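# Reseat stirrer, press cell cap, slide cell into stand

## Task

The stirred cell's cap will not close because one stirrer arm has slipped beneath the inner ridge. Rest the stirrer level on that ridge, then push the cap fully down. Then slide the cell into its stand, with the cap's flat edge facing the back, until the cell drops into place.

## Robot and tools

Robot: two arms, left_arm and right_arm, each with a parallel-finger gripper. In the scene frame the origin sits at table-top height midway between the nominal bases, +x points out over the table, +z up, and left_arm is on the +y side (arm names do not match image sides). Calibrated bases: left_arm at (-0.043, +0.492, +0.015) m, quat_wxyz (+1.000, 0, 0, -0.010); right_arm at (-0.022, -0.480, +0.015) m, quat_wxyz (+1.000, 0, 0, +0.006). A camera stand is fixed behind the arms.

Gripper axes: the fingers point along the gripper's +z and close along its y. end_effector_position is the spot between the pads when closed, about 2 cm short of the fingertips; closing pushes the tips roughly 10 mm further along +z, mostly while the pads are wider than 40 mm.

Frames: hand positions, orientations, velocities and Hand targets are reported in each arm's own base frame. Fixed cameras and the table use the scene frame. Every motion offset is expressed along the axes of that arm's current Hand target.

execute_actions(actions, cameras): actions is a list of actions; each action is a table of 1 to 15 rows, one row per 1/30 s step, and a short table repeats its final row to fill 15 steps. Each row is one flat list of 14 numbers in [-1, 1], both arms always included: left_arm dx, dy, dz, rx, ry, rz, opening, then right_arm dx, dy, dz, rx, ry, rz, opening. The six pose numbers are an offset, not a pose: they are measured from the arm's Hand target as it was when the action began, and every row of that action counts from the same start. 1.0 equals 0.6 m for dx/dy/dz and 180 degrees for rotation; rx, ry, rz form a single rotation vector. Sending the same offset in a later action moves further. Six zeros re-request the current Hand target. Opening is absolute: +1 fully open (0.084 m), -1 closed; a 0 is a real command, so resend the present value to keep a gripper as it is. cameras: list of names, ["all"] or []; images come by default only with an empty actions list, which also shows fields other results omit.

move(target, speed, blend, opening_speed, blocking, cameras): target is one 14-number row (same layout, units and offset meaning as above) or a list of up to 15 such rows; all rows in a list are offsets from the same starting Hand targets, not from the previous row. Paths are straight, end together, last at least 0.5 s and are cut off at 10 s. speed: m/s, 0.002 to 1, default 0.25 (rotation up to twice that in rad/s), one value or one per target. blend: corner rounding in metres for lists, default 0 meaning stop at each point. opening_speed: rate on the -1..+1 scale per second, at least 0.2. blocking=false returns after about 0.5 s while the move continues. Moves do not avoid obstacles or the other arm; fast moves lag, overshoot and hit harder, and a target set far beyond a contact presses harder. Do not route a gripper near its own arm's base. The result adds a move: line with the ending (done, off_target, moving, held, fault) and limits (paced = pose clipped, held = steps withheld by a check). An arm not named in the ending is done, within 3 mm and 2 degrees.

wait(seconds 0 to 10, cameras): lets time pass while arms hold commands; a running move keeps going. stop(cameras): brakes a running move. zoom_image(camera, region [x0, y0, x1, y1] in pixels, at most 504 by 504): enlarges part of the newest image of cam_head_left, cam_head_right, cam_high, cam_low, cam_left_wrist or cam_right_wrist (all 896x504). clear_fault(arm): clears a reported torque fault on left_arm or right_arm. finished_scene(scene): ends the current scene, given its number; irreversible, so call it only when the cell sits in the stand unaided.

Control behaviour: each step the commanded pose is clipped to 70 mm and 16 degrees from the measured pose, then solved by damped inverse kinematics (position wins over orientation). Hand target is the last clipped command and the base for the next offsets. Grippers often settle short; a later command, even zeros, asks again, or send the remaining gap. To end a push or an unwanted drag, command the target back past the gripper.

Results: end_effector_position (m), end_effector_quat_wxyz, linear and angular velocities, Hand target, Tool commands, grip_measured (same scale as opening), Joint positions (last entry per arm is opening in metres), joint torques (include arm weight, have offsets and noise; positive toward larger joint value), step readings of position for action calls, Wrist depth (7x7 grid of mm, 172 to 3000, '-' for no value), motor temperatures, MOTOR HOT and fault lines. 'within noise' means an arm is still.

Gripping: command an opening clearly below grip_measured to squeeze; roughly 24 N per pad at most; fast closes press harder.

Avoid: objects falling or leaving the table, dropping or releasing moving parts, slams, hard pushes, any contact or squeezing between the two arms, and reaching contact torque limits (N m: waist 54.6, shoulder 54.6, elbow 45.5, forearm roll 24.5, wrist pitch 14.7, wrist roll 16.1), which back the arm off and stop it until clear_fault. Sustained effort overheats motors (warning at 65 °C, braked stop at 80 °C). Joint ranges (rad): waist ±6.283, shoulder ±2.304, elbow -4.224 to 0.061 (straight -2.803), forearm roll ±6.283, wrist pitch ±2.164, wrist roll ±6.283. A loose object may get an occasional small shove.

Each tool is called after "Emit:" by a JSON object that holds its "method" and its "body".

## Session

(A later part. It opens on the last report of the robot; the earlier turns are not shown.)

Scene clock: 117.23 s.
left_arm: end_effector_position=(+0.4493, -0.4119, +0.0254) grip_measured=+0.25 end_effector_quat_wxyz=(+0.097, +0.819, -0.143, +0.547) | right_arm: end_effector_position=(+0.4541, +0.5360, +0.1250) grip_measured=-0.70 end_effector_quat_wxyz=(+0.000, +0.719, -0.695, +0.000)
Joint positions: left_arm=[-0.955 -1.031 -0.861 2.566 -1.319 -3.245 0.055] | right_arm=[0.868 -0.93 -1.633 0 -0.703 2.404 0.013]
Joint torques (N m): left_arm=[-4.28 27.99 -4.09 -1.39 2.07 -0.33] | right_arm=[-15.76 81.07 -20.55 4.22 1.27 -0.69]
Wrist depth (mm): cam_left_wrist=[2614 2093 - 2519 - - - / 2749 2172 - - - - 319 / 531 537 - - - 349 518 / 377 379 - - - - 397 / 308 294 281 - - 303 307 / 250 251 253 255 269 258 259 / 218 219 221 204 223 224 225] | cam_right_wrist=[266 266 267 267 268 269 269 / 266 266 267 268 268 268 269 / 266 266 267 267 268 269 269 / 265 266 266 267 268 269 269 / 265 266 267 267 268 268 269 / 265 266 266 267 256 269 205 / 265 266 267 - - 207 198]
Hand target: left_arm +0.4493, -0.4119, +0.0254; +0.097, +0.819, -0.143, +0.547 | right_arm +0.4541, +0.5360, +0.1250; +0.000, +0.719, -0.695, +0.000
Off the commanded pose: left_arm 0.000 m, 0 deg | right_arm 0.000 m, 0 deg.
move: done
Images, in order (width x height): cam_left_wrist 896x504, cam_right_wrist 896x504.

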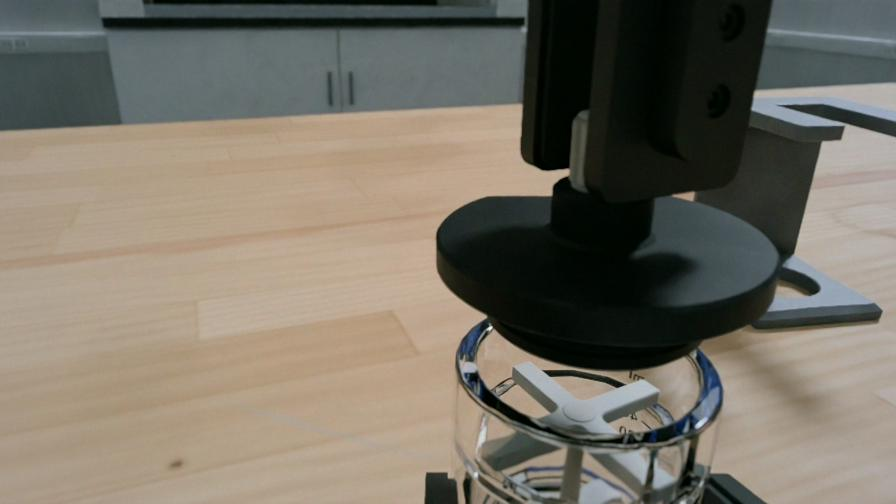

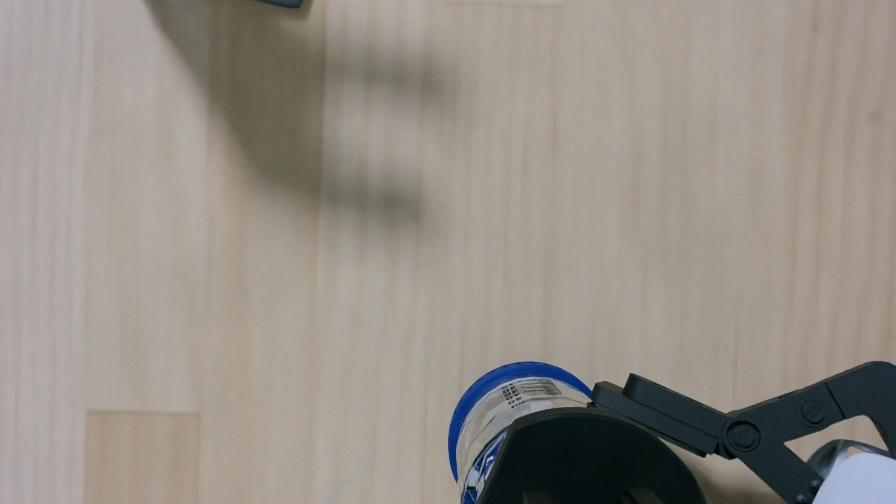

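Emit:
{"method": "move", "body": {"target": [0,0,0,0,0,0,-0.3,0.002,-0.0047,0.03,0,0,0,-0.9], "speed": 0.1, "cameras": ["cam_left_wrist"]}}

Emit:
{"method": "zoom_image", "body": {"camera": "cam_left_wrist", "region": [400, 184, 800, 504]}}

Scene clock: 118.47 s.
left_arm: end_effector_position=(+0.4492, -0.4118, +0.0252) grip_measured=+0.15 end_effector_quat_wxyz=(+0.097, +0.820, -0.143, +0.547) | right_arm: end_effector_position=(+0.4570, +0.5348, +0.1070) grip_measured=-0.70 end_effector_quat_wxyz=(+0.000, +0.719, -0.695, +0.000)
Joint positions: left_arm=[-0.955 -1.031 -0.861 2.566 -1.318 -3.245 0.051] | right_arm=[0.864 -0.958 -1.638 0 -0.68 2.4 0.013]
Joint torques (N m): left_arm=[-1.35 27.18 -8.39 -1.22 -2.61 -0.25] | right_arm=[-9.61 44.06 -25.13 2.37 0.91 -0.68]
Wrist depth (mm): cam_left_wrist=[2664 2172 - 2501 - - - / 2685 2192 - - - - 319 / 525 530 489 - - 347 512 / 377 380 382 - - 362 396 / 308 310 - - - 309 306 / 250 251 252 - - 257 258 / 218 218 220 221 232 223 224] | cam_right_wrist=[248 249 249 250 250 251 251 / 248 248 249 250 250 251 251 / 248 249 249 250 250 250 251 / 248 249 249 249 250 250 251 / 248 248 249 249 250 251 251 / 248 248 249 250 238 251 251 / 247 249 249 - - 194 189]
Hand target: left_arm +0.4493, -0.4119, +0.0254; +0.097, +0.819, -0.143, +0.547 | right_arm +0.4570, +0.5349, +0.1070; +0.000, +0.719, -0.695, +0.000
Off the commanded pose: left_arm 0.000 m, 0 deg | right_arm 0.000 m, 0 deg.
move: done
Images, in order (width x height): cam_left_wrist 896x504.

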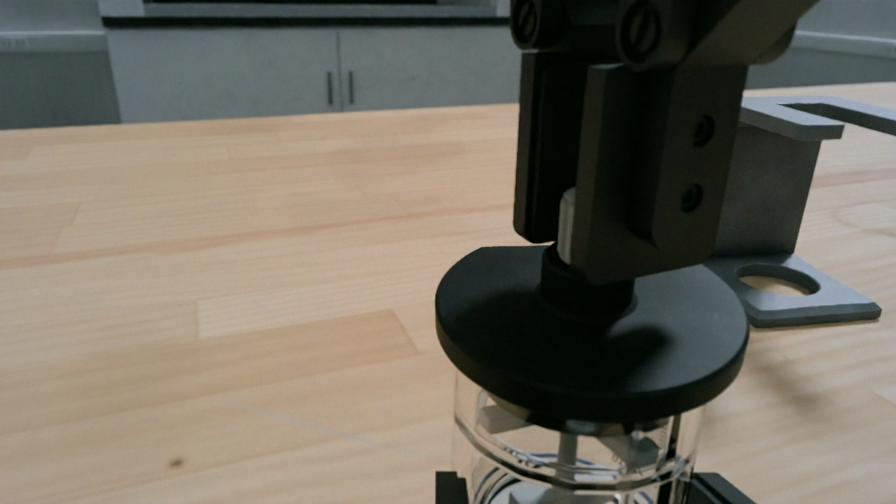

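Scaled by 1.260.

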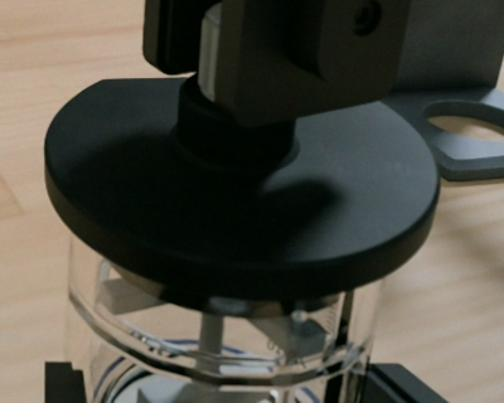

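Emit:
{"method": "move", "body": {"target": [0,0,0,0,0,0,-0.3,0,0,0.005,0,0,0,-0.9], "speed": 0.03, "cameras": ["cam_left_wrist","cam_low"]}}

Emit:
{"method": "zoom_image", "body": {"camera": "cam_left_wrist", "region": [400, 184, 800, 504]}}

Emit:
{"method": "zoom_image", "body": {"camera": "cam_low", "region": [370, 230, 470, 340]}}

Scene clock: 119.47 s.
left_arm: end_effector_position=(+0.4492, -0.4119, +0.0253) grip_measured=+0.11 end_effector_quat_wxyz=(+0.097, +0.819, -0.143, +0.547) | right_arm: end_effector_position=(+0.4570, +0.5349, +0.1040) grip_measured=-0.70 end_effector_quat_wxyz=(+0.000, +0.719, -0.695, +0.000)
Joint positions: left_arm=[-0.955 -1.031 -0.861 2.566 -1.319 -3.245 0.049] | right_arm=[0.864 -0.962 -1.638 0 -0.676 2.4 0.013]
Joint torques (N m): left_arm=[4.64 28.39 -20.67 -1.5 -9.5 -0.33] | right_arm=[13.34 42.27 -27.26 -0.41 0.78 -0.63]
Wrist depth (mm): cam_left_wrist=[2575 2158 - - - - - / 2685 2172 - - - 338 319 / 527 532 487 - - 347 513 / 374 378 380 - - 364 395 / 308 310 - - - 320 306 / 249 251 251 - - 256 258 / 218 219 220 221 223 223 224] | cam_right_wrist=[244 245 246 246 247 248 248 / 245 245 246 247 247 248 248 / 245 245 246 247 247 248 249 / 245 245 246 247 247 248 248 / 245 245 246 246 247 248 248 / 245 245 246 247 247 248 248 / 245 245 246 - - 192 186]
Hand target: left_arm +0.4493, -0.4119, +0.0254; +0.097, +0.819, -0.143, +0.547 | right_arm +0.4570, +0.5349, +0.1040; +0.000, +0.719, -0.695, +0.000
Off the commanded pose: left_arm 0.000 m, 0 deg | right_arm 0.000 m, 0 deg.
move: done
Images, in order (width x height): cam_low 896x504, cam_left_wrist 896x504.

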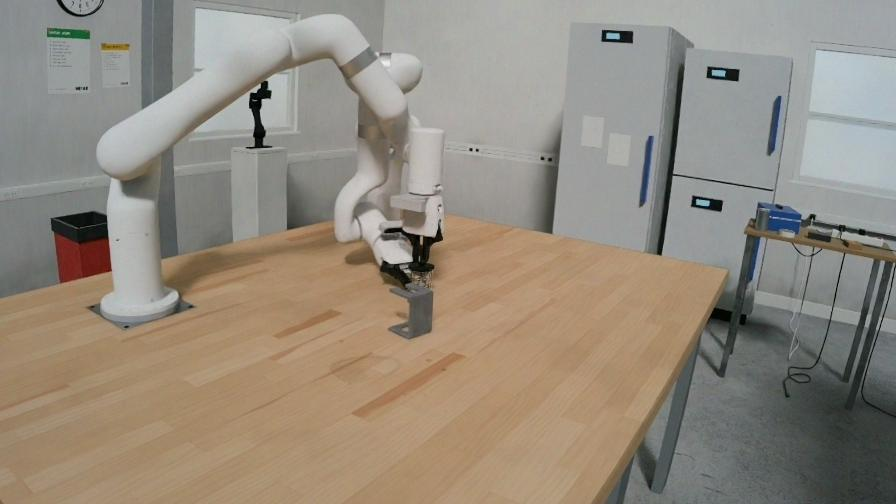

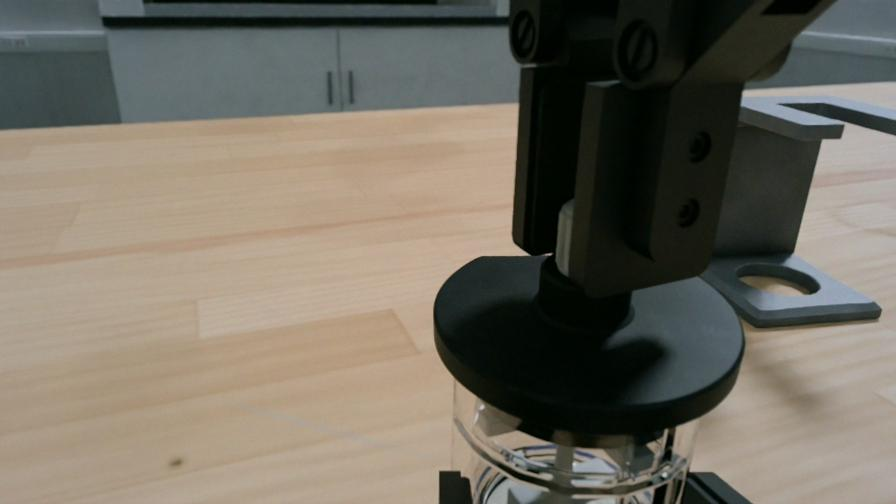

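Scaled by 1.260.

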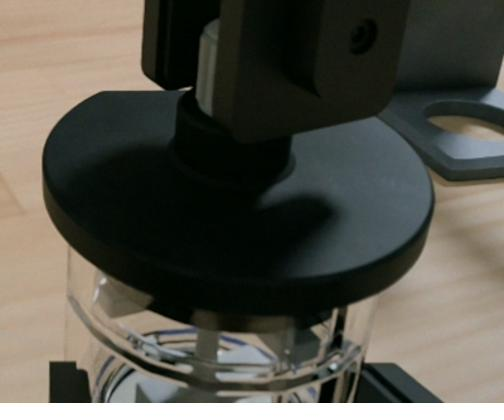

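Scaled by 4.582.

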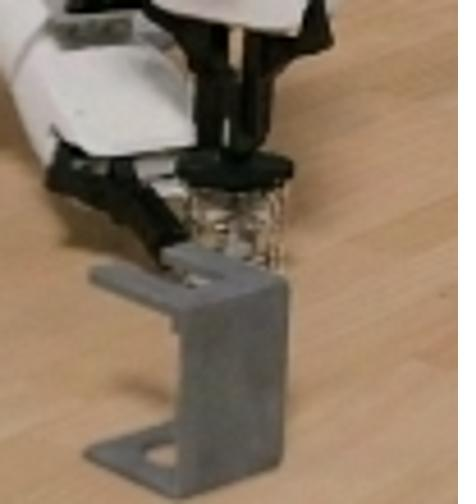

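Emit:
{"method": "move", "body": {"target": [0,0,0,0,0,0,0.6,0,0,0,0,0,0,-0.9], "opening_speed": 0.5, "cameras": ["cam_left_wrist","cam_low"]}}

Emit:
{"method": "zoom_image", "body": {"camera": "cam_left_wrist", "region": [400, 184, 800, 504]}}

Scene clock: 121.97 s.
left_arm: end_effector_position=(+0.4493, -0.4118, +0.0254) grip_measured=+0.59 end_effector_quat_wxyz=(+0.097, +0.819, -0.142, +0.547) | right_arm: end_effector_position=(+0.4570, +0.5349, +0.1040) grip_measured=-0.70 end_effector_quat_wxyz=(+0.000, +0.719, -0.695, +0.000)
Joint positions: left_arm=[-0.955 -1.031 -0.861 2.566 -1.319 -3.245 0.069] | right_arm=[0.864 -0.962 -1.638 0 -0.676 2.4 0.013]
Joint torques (N m): left_arm=[-2.81 27.28 -2.11 -1.42 0.83 -0.43] | right_arm=[11.76 60.45 -19.99 -1.74 0.55 -0.61]
Wrist depth (mm): cam_left_wrist=[2644 2151 - - - - - / 2706 2158 - - - - 319 / 528 532 490 - - 350 516 / 376 381 382 - - 362 397 / 308 310 - - - 321 306 / 250 251 252 - - 257 258 / 218 219 220 213 222 224 224] | cam_right_wrist=[245 245 246 246 247 248 248 / 244 245 246 247 247 247 248 / 245 245 246 246 248 248 248 / 245 245 246 246 247 247 248 / 244 245 246 246 247 248 248 / 245 245 245 246 247 247 248 / 244 245 246 - - 248 185]
Hand target: left_arm +0.4493, -0.4119, +0.0254; +0.097, +0.819, -0.143, +0.547 | right_arm +0.4570, +0.5349, +0.1040; +0.000, +0.719, -0.695, +0.000
Off the commanded pose: left_arm 0.000 m, 0 deg | right_arm 0.000 m, 0 deg.
move: done
Images, in order (width x height): cam_low 896x504, cam_left_wrist 896x504.

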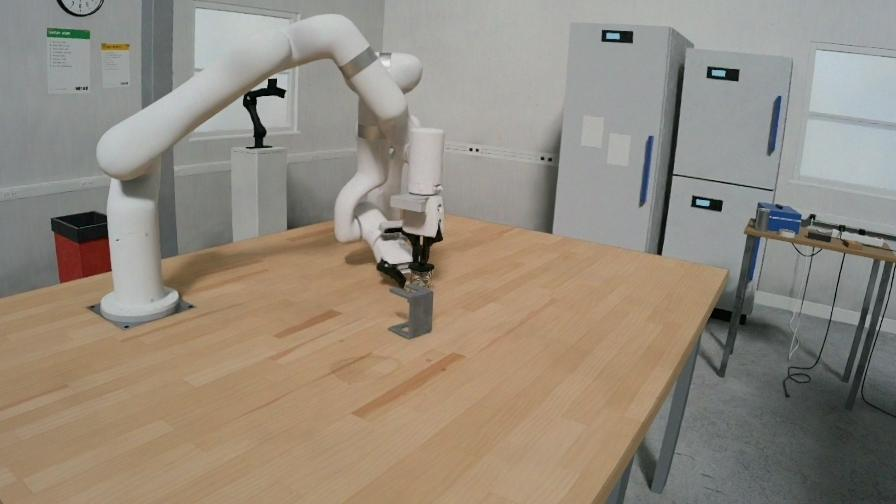

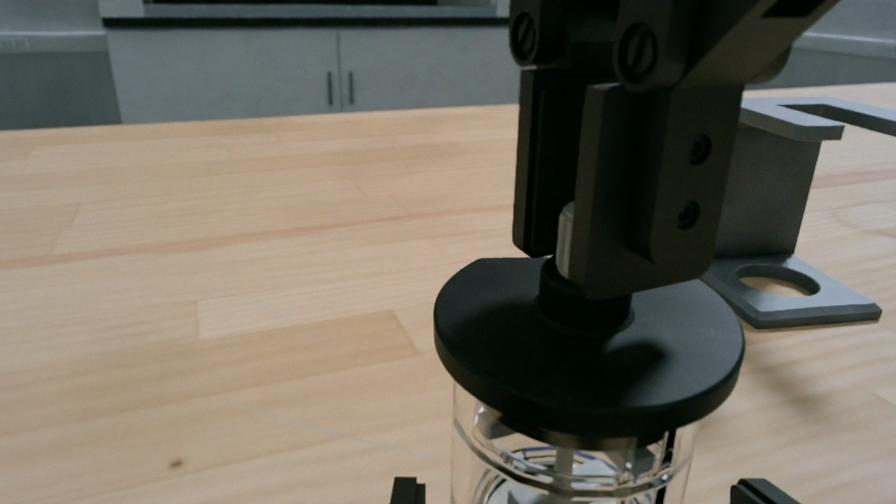

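Scaled by 1.260.

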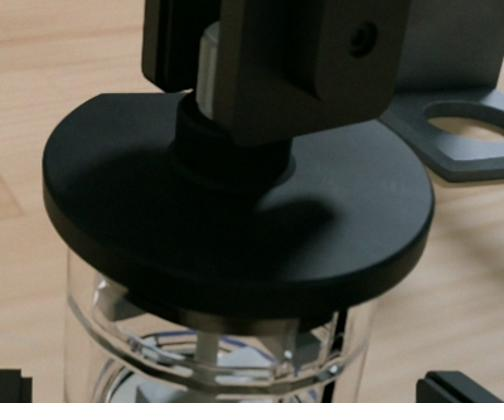

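Emit:
{"method": "move", "body": {"target": [0,0,0,0,0,0,0.6,0,0,0.006,0,0,0,-0.9], "speed": 0.03, "cameras": ["cam_left_wrist"]}}

Emit:
{"method": "zoom_image", "body": {"camera": "cam_left_wrist", "region": [400, 184, 800, 504]}}

Emit:
{"method": "move", "body": {"target": [0,0,0,0,0,0,0.6,0,0,0.006,0,0,0,-0.9], "speed": 0.03, "cameras": ["cam_left_wrist"]}}

Emit:
{"method": "zoom_image", "body": {"camera": "cam_left_wrist", "region": [400, 184, 800, 504]}}

Scene clock: 123.43 s.
left_arm: end_effector_position=(+0.4493, -0.4119, +0.0254) grip_measured=+0.59 end_effector_quat_wxyz=(+0.097, +0.819, -0.143, +0.547) | right_arm: end_effector_position=(+0.4571, +0.5351, +0.1010) grip_measured=-0.70 end_effector_quat_wxyz=(+0.000, +0.719, -0.695, +0.000)
Joint positions: left_arm=[-0.955 -1.031 -0.861 2.566 -1.319 -3.245 0.069] | right_arm=[0.864 -0.967 -1.639 0 -0.671 2.4 0.013]
Joint torques (N m): left_arm=[-5.2 26.54 -2.34 -1.54 0.87 -0.42] | right_arm=[12.62 19.2 -11.36 -0.96 1 -0.49]
Wrist depth (mm): cam_left_wrist=[2675 2132 - - - - - / 2771 2185 - - - - 319 / 526 534 492 - - 350 515 / 376 380 382 - - 363 396 / 308 311 - - - 309 307 / 249 251 251 - - 257 258 / 218 219 221 212 214 223 225] | cam_right_wrist=[242 242 243 243 244 245 245 / 242 243 243 244 245 245 245 / 242 242 243 244 244 245 246 / 242 243 243 244 245 245 245 / 242 243 243 244 244 245 245 / 242 243 243 244 244 221 245 / 242 242 243 - - 245 181]
Hand target: left_arm +0.4493, -0.4119, +0.0254; +0.097, +0.819, -0.143, +0.547 | right_arm +0.4570, +0.5349, +0.1004; +0.000, +0.719, -0.695, +0.000
Off the commanded pose: left_arm 0.000 m, 0 deg | right_arm 0.001 m, 0 deg.
move: done
Images, in order (width x height): cam_left_wrist 896x504.

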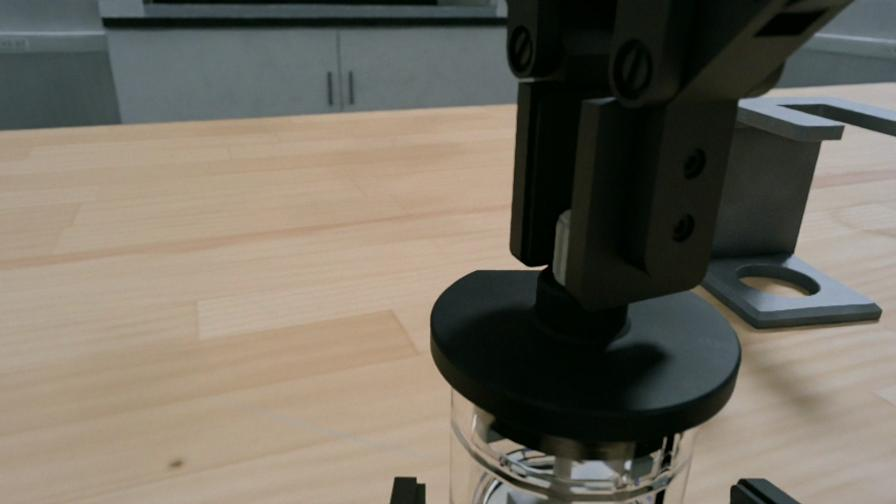

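Scaled by 1.260.

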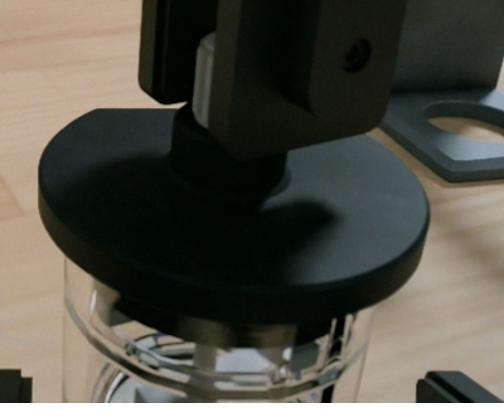

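Scene clock: 124.40 s.
left_arm: end_effector_position=(+0.4493, -0.4119, +0.0253) grip_measured=+0.60 end_effector_quat_wxyz=(+0.097, +0.819, -0.143, +0.547) | right_arm: end_effector_position=(+0.4657, +0.5451, +0.1363) grip_measured=-0.70 end_effector_quat_wxyz=(-0.027, +0.719, -0.694, -0.002)
Joint positions: left_arm=[-0.955 -1.031 -0.861 2.566 -1.319 -3.245 0.069] | right_arm=[0.864 -0.917 -1.639 0 -0.667 2.4 0.013]
Joint torques (N m): left_arm=[-5.25 27.83 -4.36 -1.49 0.69 -0.25] | right_arm=[0.21 83.74 -29.57 0.97 0.16 -0.05]
Wrist depth (mm): cam_left_wrist=[2706 2125 2389 - - - - / 2706 2151 - - 825 - 319 / 529 - - - - 348 514 / 375 354 - - - 364 397 / 308 310 313 316 318 309 306 / 250 251 252 - 256 257 259 / 218 219 220 - - 224 224] | cam_right_wrist=[277 276 274 273 272 272 271 / 279 278 276 274 274 273 271 / 279 278 277 276 275 274 273 / 281 279 278 276 276 275 273 / 282 281 279 278 277 275 275 / 283 281 280 279 231 277 213 / 284 283 282 - - 278 203]
Hand target: left_arm +0.4493, -0.4119, +0.0254; +0.097, +0.819, -0.143, +0.547 | right_arm +0.4657, +0.5451, +0.1363; -0.027, +0.719, -0.694, -0.002 (not the last commanded pose)
Tool commands: left_gripper/opening=+0.6 right_gripper/opening=-0.9
Off the commanded pose: left_arm 0.000 m, 0 deg | right_arm 0.042 m, 3 deg.
TORQUE FAULT: the external load on joint 2 (shoulder) of the right arm reached its load limit, and that arm stopped. The contact can be on any part of that arm beyond that joint, not only on its tool. A torque fault puts only its own arm into a fault stop. That arm's remaining commands of this call were not run. The hold on joint 2 (shoulder) of that arm was moved back by the arm itself, up to 3 degrees, as the stop began. That arm is still stopped at the end of this call. While its stop runs, that arm, its gripper or tool too, takes no new command.
CLEAR FAULT: the right arm stays stopped (state 4) until you call clear_fault(arm="right_arm").
End effector pose when the fault began: right_arm: position (+0.4575, +0.5355, +0.0998), quat_wxyz (-0.001, +0.719, -0.695, +0.000)
Joint positions when the fault began: right_arm=[0.864 -0.969 -1.639 0 -0.667 2.4 0.013]
move: fault (right_arm)
Images, in order (width x height): cam_left_wrist 896x504.

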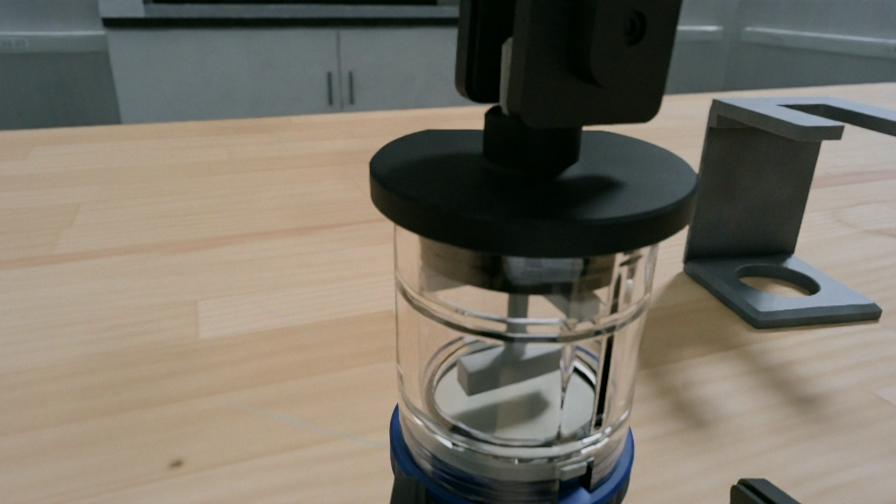

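Scaled by 1.260.

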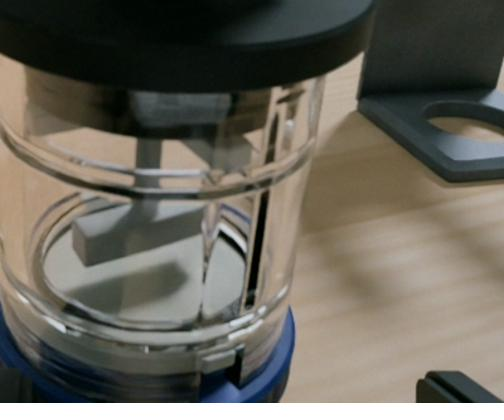

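Emit:
{"method": "clear_fault", "body": {"arm": "right_arm"}}

Scene clock: 125.43 s.
left_arm: end_effector_position=(+0.4493, -0.4119, +0.0253) grip_measured=+0.60 end_effector_quat_wxyz=(+0.097, +0.819, -0.143, +0.547) | right_arm: end_effector_position=(+0.4657, +0.5451, +0.1363) grip_measured=-0.70 end_effector_quat_wxyz=(-0.027, +0.719, -0.694, -0.002)
Joint positions: left_arm=[-0.955 -1.031 -0.861 2.566 -1.319 -3.245 0.069] | right_arm=[0.864 -0.917 -1.639 0 -0.667 2.4 0.013]
Joint torques (N m): left_arm=[-4.55 26.42 -7.5 -1.29 0.47 -0.26] | right_arm=[0.38 82.35 -29.45 0.99 0.14 -0.06]
Wrist depth (mm): cam_left_wrist=[2696 2106 2422 - - - - / 2749 2132 - - 823 - 319 / 528 - - - - 349 514 / 376 354 - - - 365 396 / 308 310 313 317 319 310 306 / 249 251 252 - 256 257 259 / 218 219 220 - - 223 225] | cam_right_wrist=[277 276 275 273 273 271 270 / 278 277 277 275 274 272 271 / 279 278 277 276 275 274 273 / 281 279 278 277 276 275 274 / 281 280 279 278 277 275 274 / 283 281 281 278 231 277 213 / 284 283 282 - - 278 202]
Hand target: left_arm +0.4493, -0.4119, +0.0254; +0.097, +0.819, -0.143, +0.547 | right_arm +0.4657, +0.5451, +0.1363; -0.027, +0.719, -0.694, -0.002 (not the last commanded pose)
Tool commands: left_gripper/opening=+0.6 right_gripper/opening=-0.9
Off the commanded pose: left_arm 0.000 m, 0 deg | right_arm 0.042 m, 3 deg.
TORQUE FAULT, CONTINUED: the right arm's stop, for the torque fault of joint 2 (shoulder) that an earlier result reported, is over. The call counts as one of the actions that you can send in this scene. The hold on joint 2 (shoulder) of that arm was moved back by the arm itself, up to 3 degrees, as the stop began. That arm's target is now where it stood when the stop ended, not its last command. That arm keeps its grip as last carried out and accepts commands again: back off and push less far.
CLEAR FAULT: your call cleared the right arm's torque fault. If a joint's load stays at its limit, that arm stops again at once.

Emit:
{"method": "move", "body": {"target": [[0,0,0,0,0,0,0.6,0,0,-0.1095,-0.0115,0.0129,0,-0.95],[0,0,0,0,0,0,0.6,0.1217,-0.048,-0.1095,-0.0115,0.0129,0,-0.95]], "speed": 0.12, "cameras": ["cam_left_wrist","cam_right_wrist"]}}

Scene clock: 127.93 s.
left_arm: end_effector_position=(+0.4493, -0.4119, +0.0254) grip_measured=+0.60 end_effector_quat_wxyz=(+0.097, +0.819, -0.143, +0.547) | right_arm: end_effector_position=(+0.4947, +0.4705, +0.2001) grip_measured=-0.70 end_effector_quat_wxyz=(+0.000, +0.719, -0.695, +0.001)
Joint positions: left_arm=[-0.955 -1.031 -0.861 2.566 -1.319 -3.245 0.069] | right_arm=[0.761 -0.785 -1.569 -0.001 -0.785 2.297 0.013]
Joint torques (N m): left_arm=[-3.64 26.93 -14.65 -1.51 0.29 -0.2] | right_arm=[-15.22 79.13 -22.36 4.23 1.11 -0.7]
Wrist depth (mm): cam_left_wrist=[2644 2172 2333 2457 - - - / 2717 2206 2381 807 - 196 319 / 527 535 541 498 457 355 517 / 376 381 384 387 390 364 396 / 308 311 296 315 318 309 307 / 250 251 253 254 255 257 259 / 218 219 220 221 222 223 225] | cam_right_wrist=[340 340 317 343 343 344 346 / 340 341 244 343 344 345 346 / 340 341 342 342 344 344 346 / 340 341 342 343 343 344 345 / 340 341 342 343 344 345 345 / 339 341 342 342 344 344 345 / 340 340 342 - - 344 346]
Hand target: left_arm +0.4493, -0.4119, +0.0254; +0.097, +0.819, -0.143, +0.547 | right_arm +0.4947, +0.4705, +0.2001; +0.000, +0.719, -0.695, +0.000
Off the commanded pose: left_arm 0.000 m, 0 deg | right_arm 0.000 m, 0 deg.
move: done
Images, in order (width x height): cam_left_wrist 896x504, cam_right_wrist 896x504.

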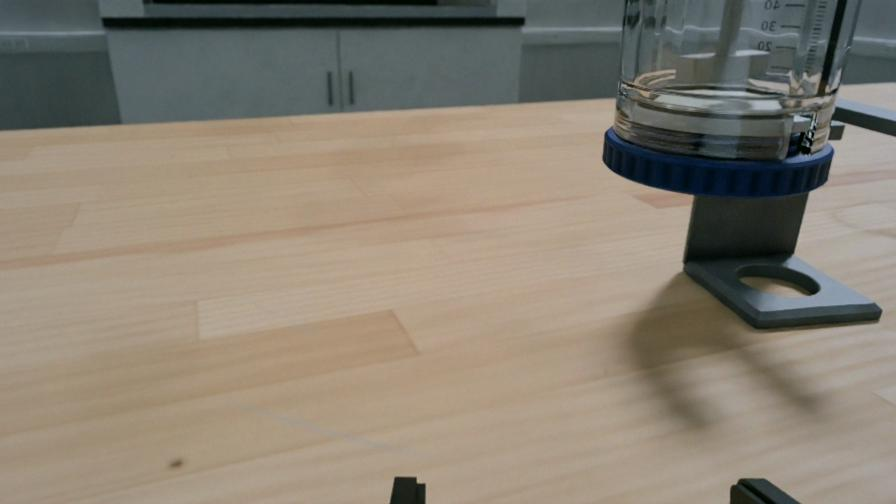

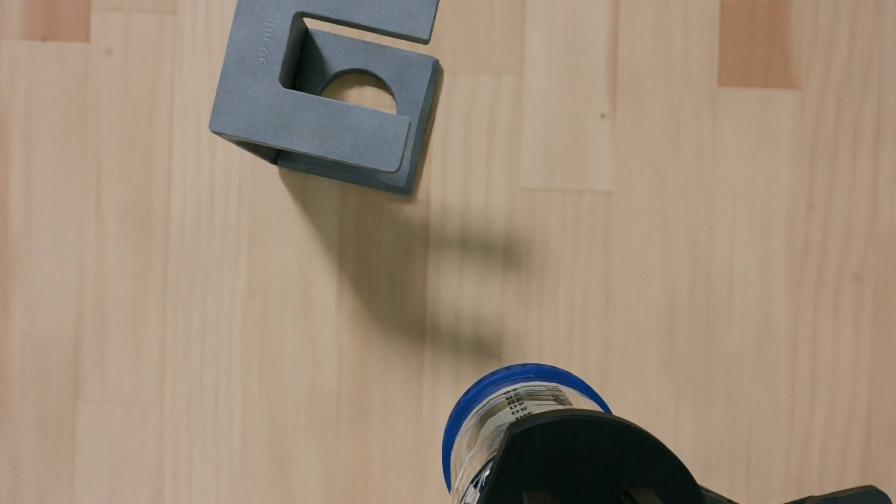

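Emit:
{"method": "move", "body": {"target": [[0,0,0,0,0,0,0.6,0.1662,0.0887,0,0,0,-0.0556,-0.95],[0,0,0,0,0,0,0.6,0.1662,0.0887,0.1635,0,0,-0.0556,-0.95]], "speed": 0.12, "cameras": ["cam_left_wrist","cam_right_wrist","cam_low"]}}

Emit:
{"method": "zoom_image", "body": {"camera": "cam_low", "region": [340, 230, 450, 350]}}

Scene clock: 132.13 s.
left_arm: end_effector_position=(+0.4493, -0.4119, +0.0254) grip_measured=+0.60 end_effector_quat_wxyz=(+0.097, +0.819, -0.143, +0.547) | right_arm: end_effector_position=(+0.4451, +0.3689, +0.1020) grip_measured=-0.70 end_effector_quat_wxyz=(+0.000, +0.777, -0.629, +0.000)
Joint positions: left_arm=[-0.955 -1.031 -0.861 2.566 -1.319 -3.245 0.069] | right_arm=[0.692 -0.707 -1.171 -0.002 -0.463 2.055 0.013]
Joint torques (N m): left_arm=[-3.09 27.53 -15.75 -1.44 -0.4 -0.41] | right_arm=[-14.25 45.4 -33.93 -2.32 1.36 0.65]
Wrist depth (mm): cam_left_wrist=[2624 2151 2333 2547 - - - / 2738 2206 2348 806 818 - 303 / 527 536 541 549 552 349 471 / 376 379 383 386 390 364 369 / 308 310 297 315 317 309 306 / 249 251 253 254 255 257 259 / 218 219 220 221 222 223 225] | cam_right_wrist=[243 244 244 245 246 246 247 / 243 244 244 245 245 246 247 / - 238 244 244 245 246 247 / - 236 244 245 245 246 247 / 231 236 244 245 245 246 247 / 243 243 244 244 245 246 247 / - 243 244 - - 246 247]
Hand target: left_arm +0.4493, -0.4119, +0.0254; +0.097, +0.819, -0.143, +0.547 | right_arm +0.4451, +0.3689, +0.1020; +0.000, +0.777, -0.629, +0.000
Off the commanded pose: left_arm 0.000 m, 0 deg | right_arm 0.000 m, 0 deg.
move: done
Images, in order (width x height): cam_low 896x504, cam_left_wrist 896x504, cam_right_wrist 896x504.

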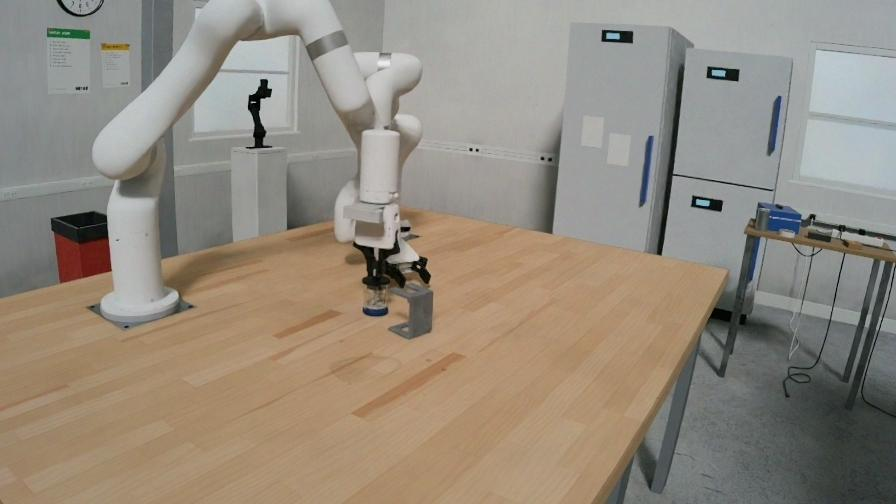

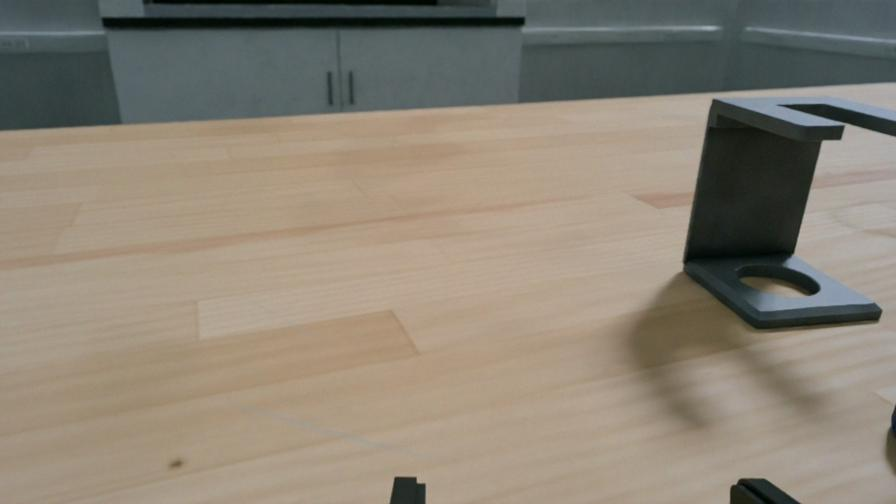

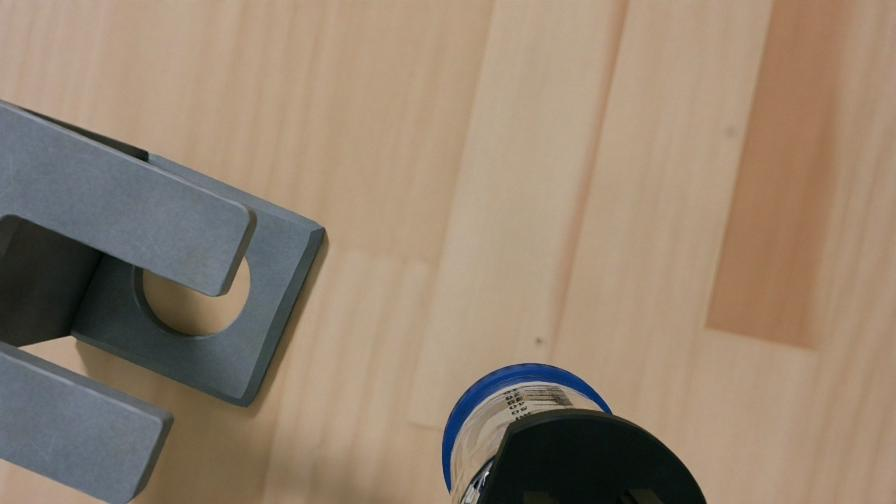

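Scaled by 4.200.

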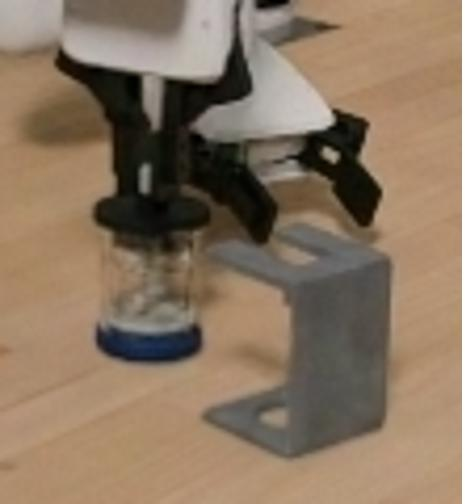

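Emit:
{"method": "move", "body": {"target": [[-0.0415,0.0743,-0.1628,0.0285,0.029,-0.0085,0.95,0,0,0.004,0,0,0,-0.95],[-0.0205,0.2993,-0.0545,0.057,0.0583,-0.017,0.95,0,0,0.004,0,0,0,-0.95]], "speed": 0.15, "opening_speed": 0.6, "cameras": ["cam_left_wrist","cam_head_left"]}}

Scene clock: 136.20 s.
left_arm: end_effector_position=(+0.3554, -0.5689, +0.0270) grip_measured=+0.95 end_effector_quat_wxyz=(+0.051, +0.775, -0.062, +0.627) | right_arm: end_effector_position=(+0.4453, +0.3690, +0.1001) grip_measured=-0.70 end_effector_quat_wxyz=(+0.000, +0.777, -0.629, +0.001)
Joint positions: left_arm=[-1.35 -1.231 -1.294 1.939 -1.338 -3.083 0.082] | right_arm=[0.692 -0.711 -1.171 -0.002 -0.459 2.055 0.013]
Joint torques (N m): left_arm=[-4.51 23.26 -22.11 -3.02 -1.83 0.67] | right_arm=[15.87 2.42 4.61 -0.42 2.12 0.69]
Wrist depth (mm): cam_left_wrist=[2999 2935 2973 231 196 - - / - - 2519 - 213 - - / - 2483 2457 - 218 - - / 593 596 603 228 235 628 637 / 416 386 426 358 363 437 402 / 301 304 305 307 257 312 313 / 249 251 252 239 228 256 257] | cam_right_wrist=[242 242 243 243 244 245 246 / 242 242 243 244 244 245 245 / - 236 243 243 244 245 245 / - 235 243 244 244 245 245 / 230 235 243 244 244 245 246 / 242 242 243 243 244 245 246 / - 242 243 243 - 244 246]
Hand target: left_arm +0.3554, -0.5689, +0.0271; +0.051, +0.775, -0.062, +0.627 | right_arm +0.4451, +0.3689, +0.0996; +0.000, +0.777, -0.629, +0.000
Off the commanded pose: left_arm 0.000 m, 0 deg | right_arm 0.001 m, 0 deg.
move: done
Images, in order (width x height): cam_head_left 896x504, cam_left_wrist 896x504.

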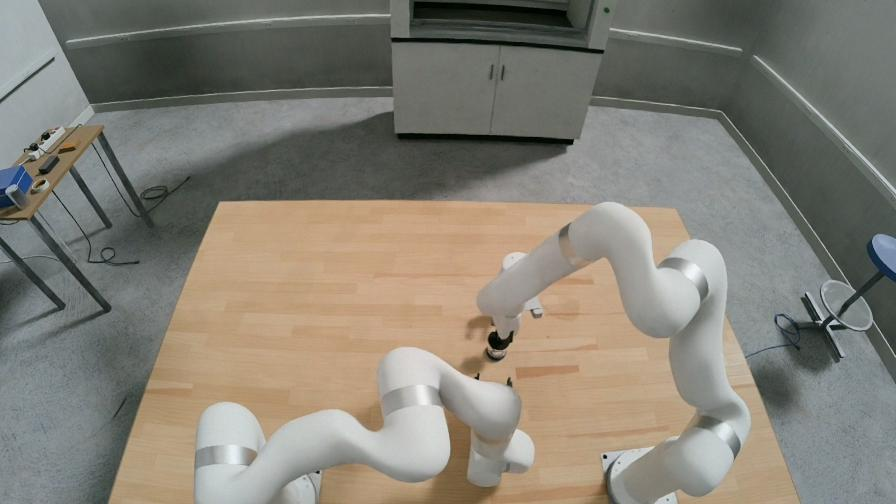

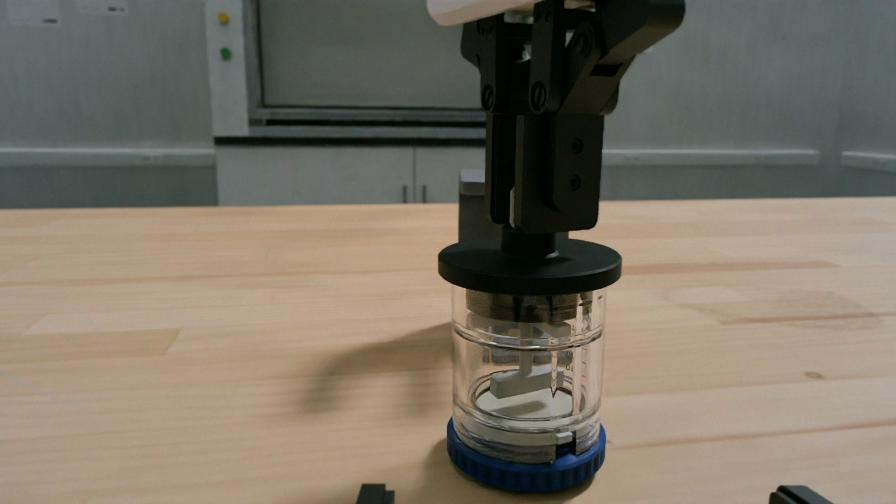

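Emit:
{"method": "move", "body": {"target": [0.05,0.005,0.2108,0,0,0,0.95,0,0,-0.0023,0,0,0,-0.95], "speed": 0.08, "cameras": ["cam_left_wrist"]}}

Scene clock: 139.50 s.
left_arm: end_effector_position=(+0.4832, -0.5926, +0.0301) grip_measured=+0.95 end_effector_quat_wxyz=(+0.051, +0.775, -0.062, +0.627) | right_arm: end_effector_position=(+0.4451, +0.3689, +0.1009) grip_measured=-0.70 end_effector_quat_wxyz=(+0.000, +0.777, -0.629, +0.000)
Joint positions: left_arm=[-1.151 -1.299 -1.498 2.105 -1.255 -2.967 0.082] | right_arm=[0.692 -0.709 -1.171 -0.002 -0.462 2.055 0.013]
Joint torques (N m): left_arm=[6.02 26.42 -25.62 3.91 0.45 0.54] | right_arm=[15.09 64.34 -18.67 2.02 -0.94 0.42]
Wrist depth (mm): cam_left_wrist=[2816 - - 2911 - - - / 2935 2999 - - - - - / - - - 2465 - - - / 604 608 - - - 645 650 / 391 394 - - - 449 412 / 309 311 - - - - 321 / 255 256 - - - - 263] | cam_right_wrist=[242 242 243 244 245 245 246 / 242 243 243 244 244 245 246 / - 237 243 244 245 245 246 / - 235 243 244 245 245 246 / 226 236 243 243 192 245 182 / 242 242 243 244 231 180 180 / - 243 243 243 - - -]
Hand target: left_arm +0.4833, -0.5926, +0.0301; +0.051, +0.775, -0.062, +0.627 | right_arm +0.4451, +0.3689, +0.1010; +0.000, +0.777, -0.629, +0.000
Off the commanded pose: left_arm 0.000 m, 0 deg | right_arm 0.000 m, 0 deg.
move: done
Images, in order (width x height): cam_left_wrist 896x504.

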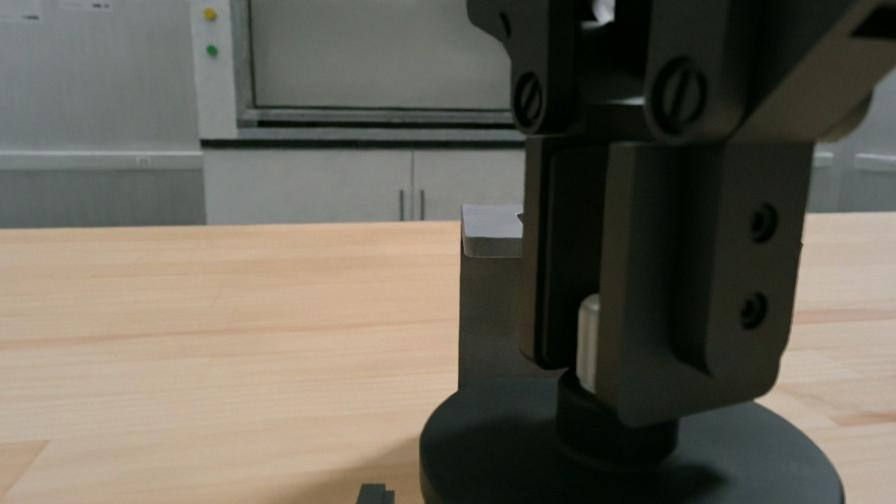

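Emit:
{"method": "move", "body": {"target": [0,0.002,0,0,0,0,-0.2,0,0,0,0,0,0,-0.95], "opening_speed": 0.8, "cameras": ["cam_right_wrist","cam_head_right"]}}

Emit:
{"method": "zoom_image", "body": {"camera": "cam_head_right", "region": [430, 270, 580, 400]}}

Scene clock: 141.60 s.
left_arm: end_effector_position=(+0.4831, -0.5937, +0.0300) grip_measured=+0.32 end_effector_quat_wxyz=(+0.051, +0.775, -0.062, +0.627) | right_arm: end_effector_position=(+0.4451, +0.3689, +0.1010) grip_measured=-0.70 end_effector_quat_wxyz=(+0.000, +0.777, -0.629, +0.000)
Joint positions: left_arm=[-1.152 -1.3 -1.502 2.103 -1.254 -2.965 0.058] | right_arm=[0.692 -0.709 -1.171 -0.002 -0.462 2.055 0.013]
Joint torques (N m): left_arm=[-6.9 37.7 -29.48 8.07 0.9 0.71] | right_arm=[7.19 36.41 -31.95 3.65 2.95 0.08]
Wrist depth (mm): cam_left_wrist=[2793 - - - - - - / 2886 - - - - - - / 2948 - - 2448 - - - / 604 609 - - - 644 646 / 391 394 - - - 448 411 / 308 311 - - - 319 321 / 255 256 - - - - 263] | cam_right_wrist=[242 243 243 244 245 245 246 / 242 242 243 244 245 245 246 / - 238 243 244 245 245 246 / - 235 243 244 245 245 246 / 225 236 243 244 245 245 246 / 242 237 243 244 189 184 184 / - 242 243 244 - 178 -]
Hand target: left_arm +0.4831, -0.5938, +0.0301; +0.051, +0.775, -0.062, +0.627 | right_arm +0.4451, +0.3689, +0.1010; +0.000, +0.777, -0.629, +0.000
Off the commanded pose: left_arm 0.000 m, 0 deg | right_arm 0.000 m, 0 deg.
move: done
Images, in order (width x height): cam_head_right 896x504, cam_right_wrist 896x504.

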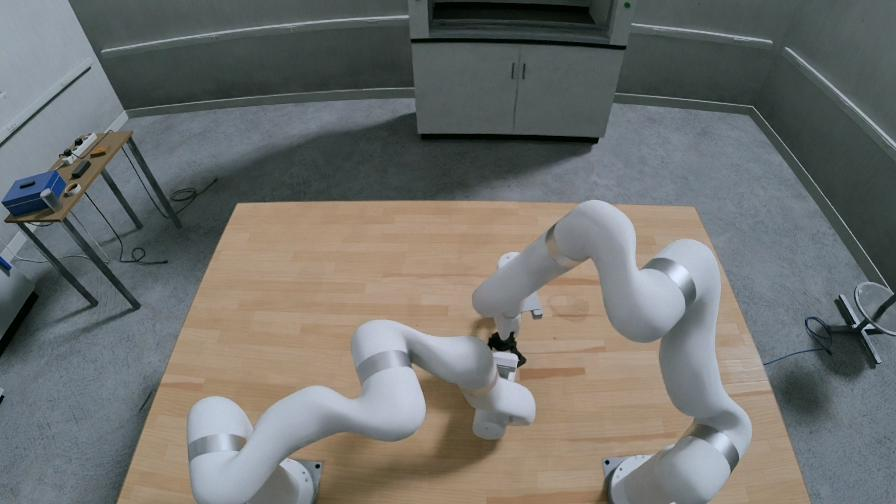

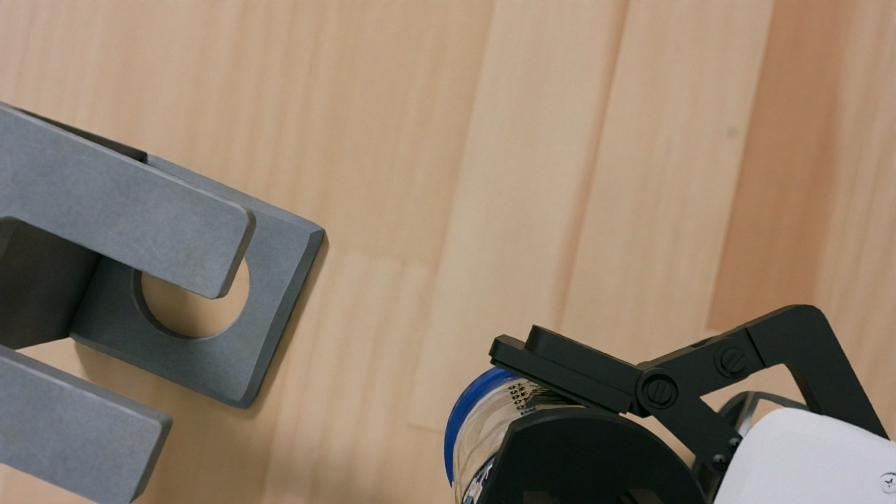

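Scaled by 3.360.

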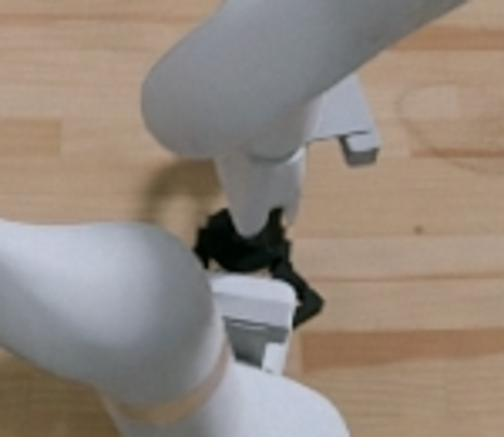

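Emit:
{"method": "move", "body": {"target": [[0,0,0,0,0,0,-0.2,0,0,0,0,0,0,-0.3],[0,0,0,0,0,0,-0.2,0,0,-0.12,0,0,0,-0.3],[0,0,0,0,0,0,-0.2,-0.0648,-0.1032,-0.1983,0,0,0.1306,-0.3]], "speed": 0.15, "opening_speed": 0.8, "cameras": ["cam_right_wrist","cam_left_wrist"]}}

Scene clock: 146.60 s.
left_arm: end_effector_position=(+0.4831, -0.5938, +0.0301) grip_measured=+0.31 end_effector_quat_wxyz=(+0.051, +0.775, -0.062, +0.627) | right_arm: end_effector_position=(+0.4975, +0.4199, +0.2200) grip_measured=-0.32 end_effector_quat_wxyz=(+0.000, -0.633, +0.774, +0.000)
Joint positions: left_arm=[-1.152 -1.3 -1.502 2.103 -1.254 -2.965 0.057] | right_arm=[0.701 -0.685 -1.455 -0.001 -0.77 2.473 0.03]
Joint torques (N m): left_arm=[4 36.81 -12.26 -3.03 -5.95 -0.88] | right_arm=[15.62 46.19 -36.78 -2.21 -1.13 0.7]
Wrist depth (mm): cam_left_wrist=[2828 2805 2948 2923 2717 - - / 2948 2948 2372 - 2575 - - / 2948 2340 2381 2492 2585 - - / 602 610 617 208 270 640 652 / 392 396 437 278 280 447 411 / 309 311 - 282 - 342 321 / 255 256 - - - - 263] | cam_right_wrist=[360 362 362 363 364 365 366 / 360 362 363 363 363 364 366 / 360 263 264 363 313 287 276 / 360 264 355 363 280 281 274 / 360 263 264 363 281 283 275 / 360 361 362 363 364 301 365 / 360 361 362 363 364 365 366]
Hand target: left_arm +0.4831, -0.5938, +0.0301; +0.051, +0.775, -0.062, +0.627 | right_arm +0.4975, +0.4199, +0.2200; +0.000, -0.633, +0.774, +0.000
Off the commanded pose: left_arm 0.000 m, 0 deg | right_arm 0.000 m, 0 deg.
move: done
Images, in order (width x height): cam_left_wrist 896x504, cam_right_wrist 896x504.

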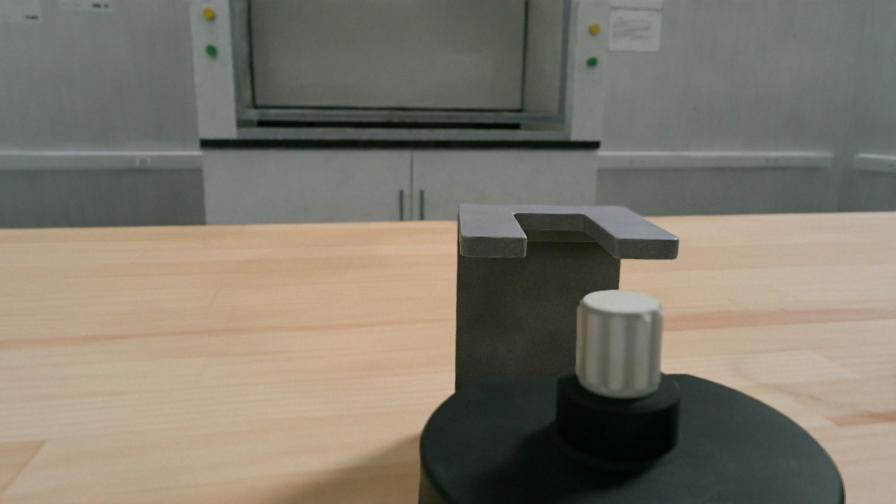

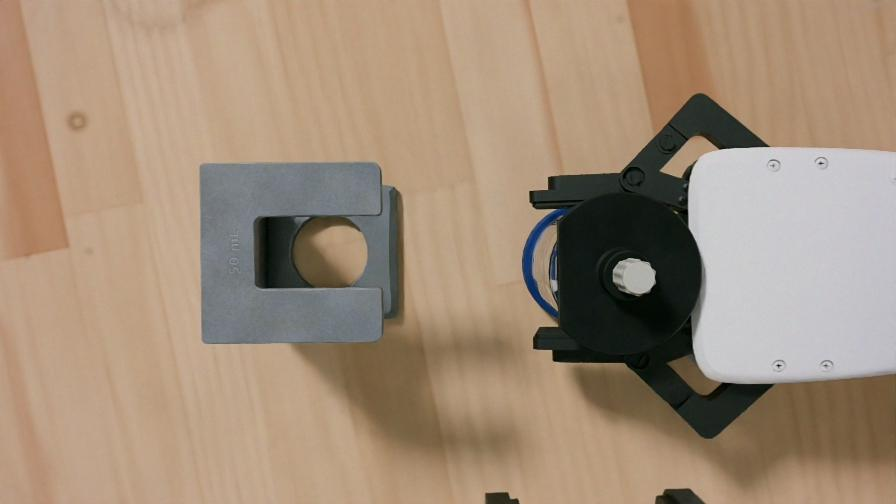

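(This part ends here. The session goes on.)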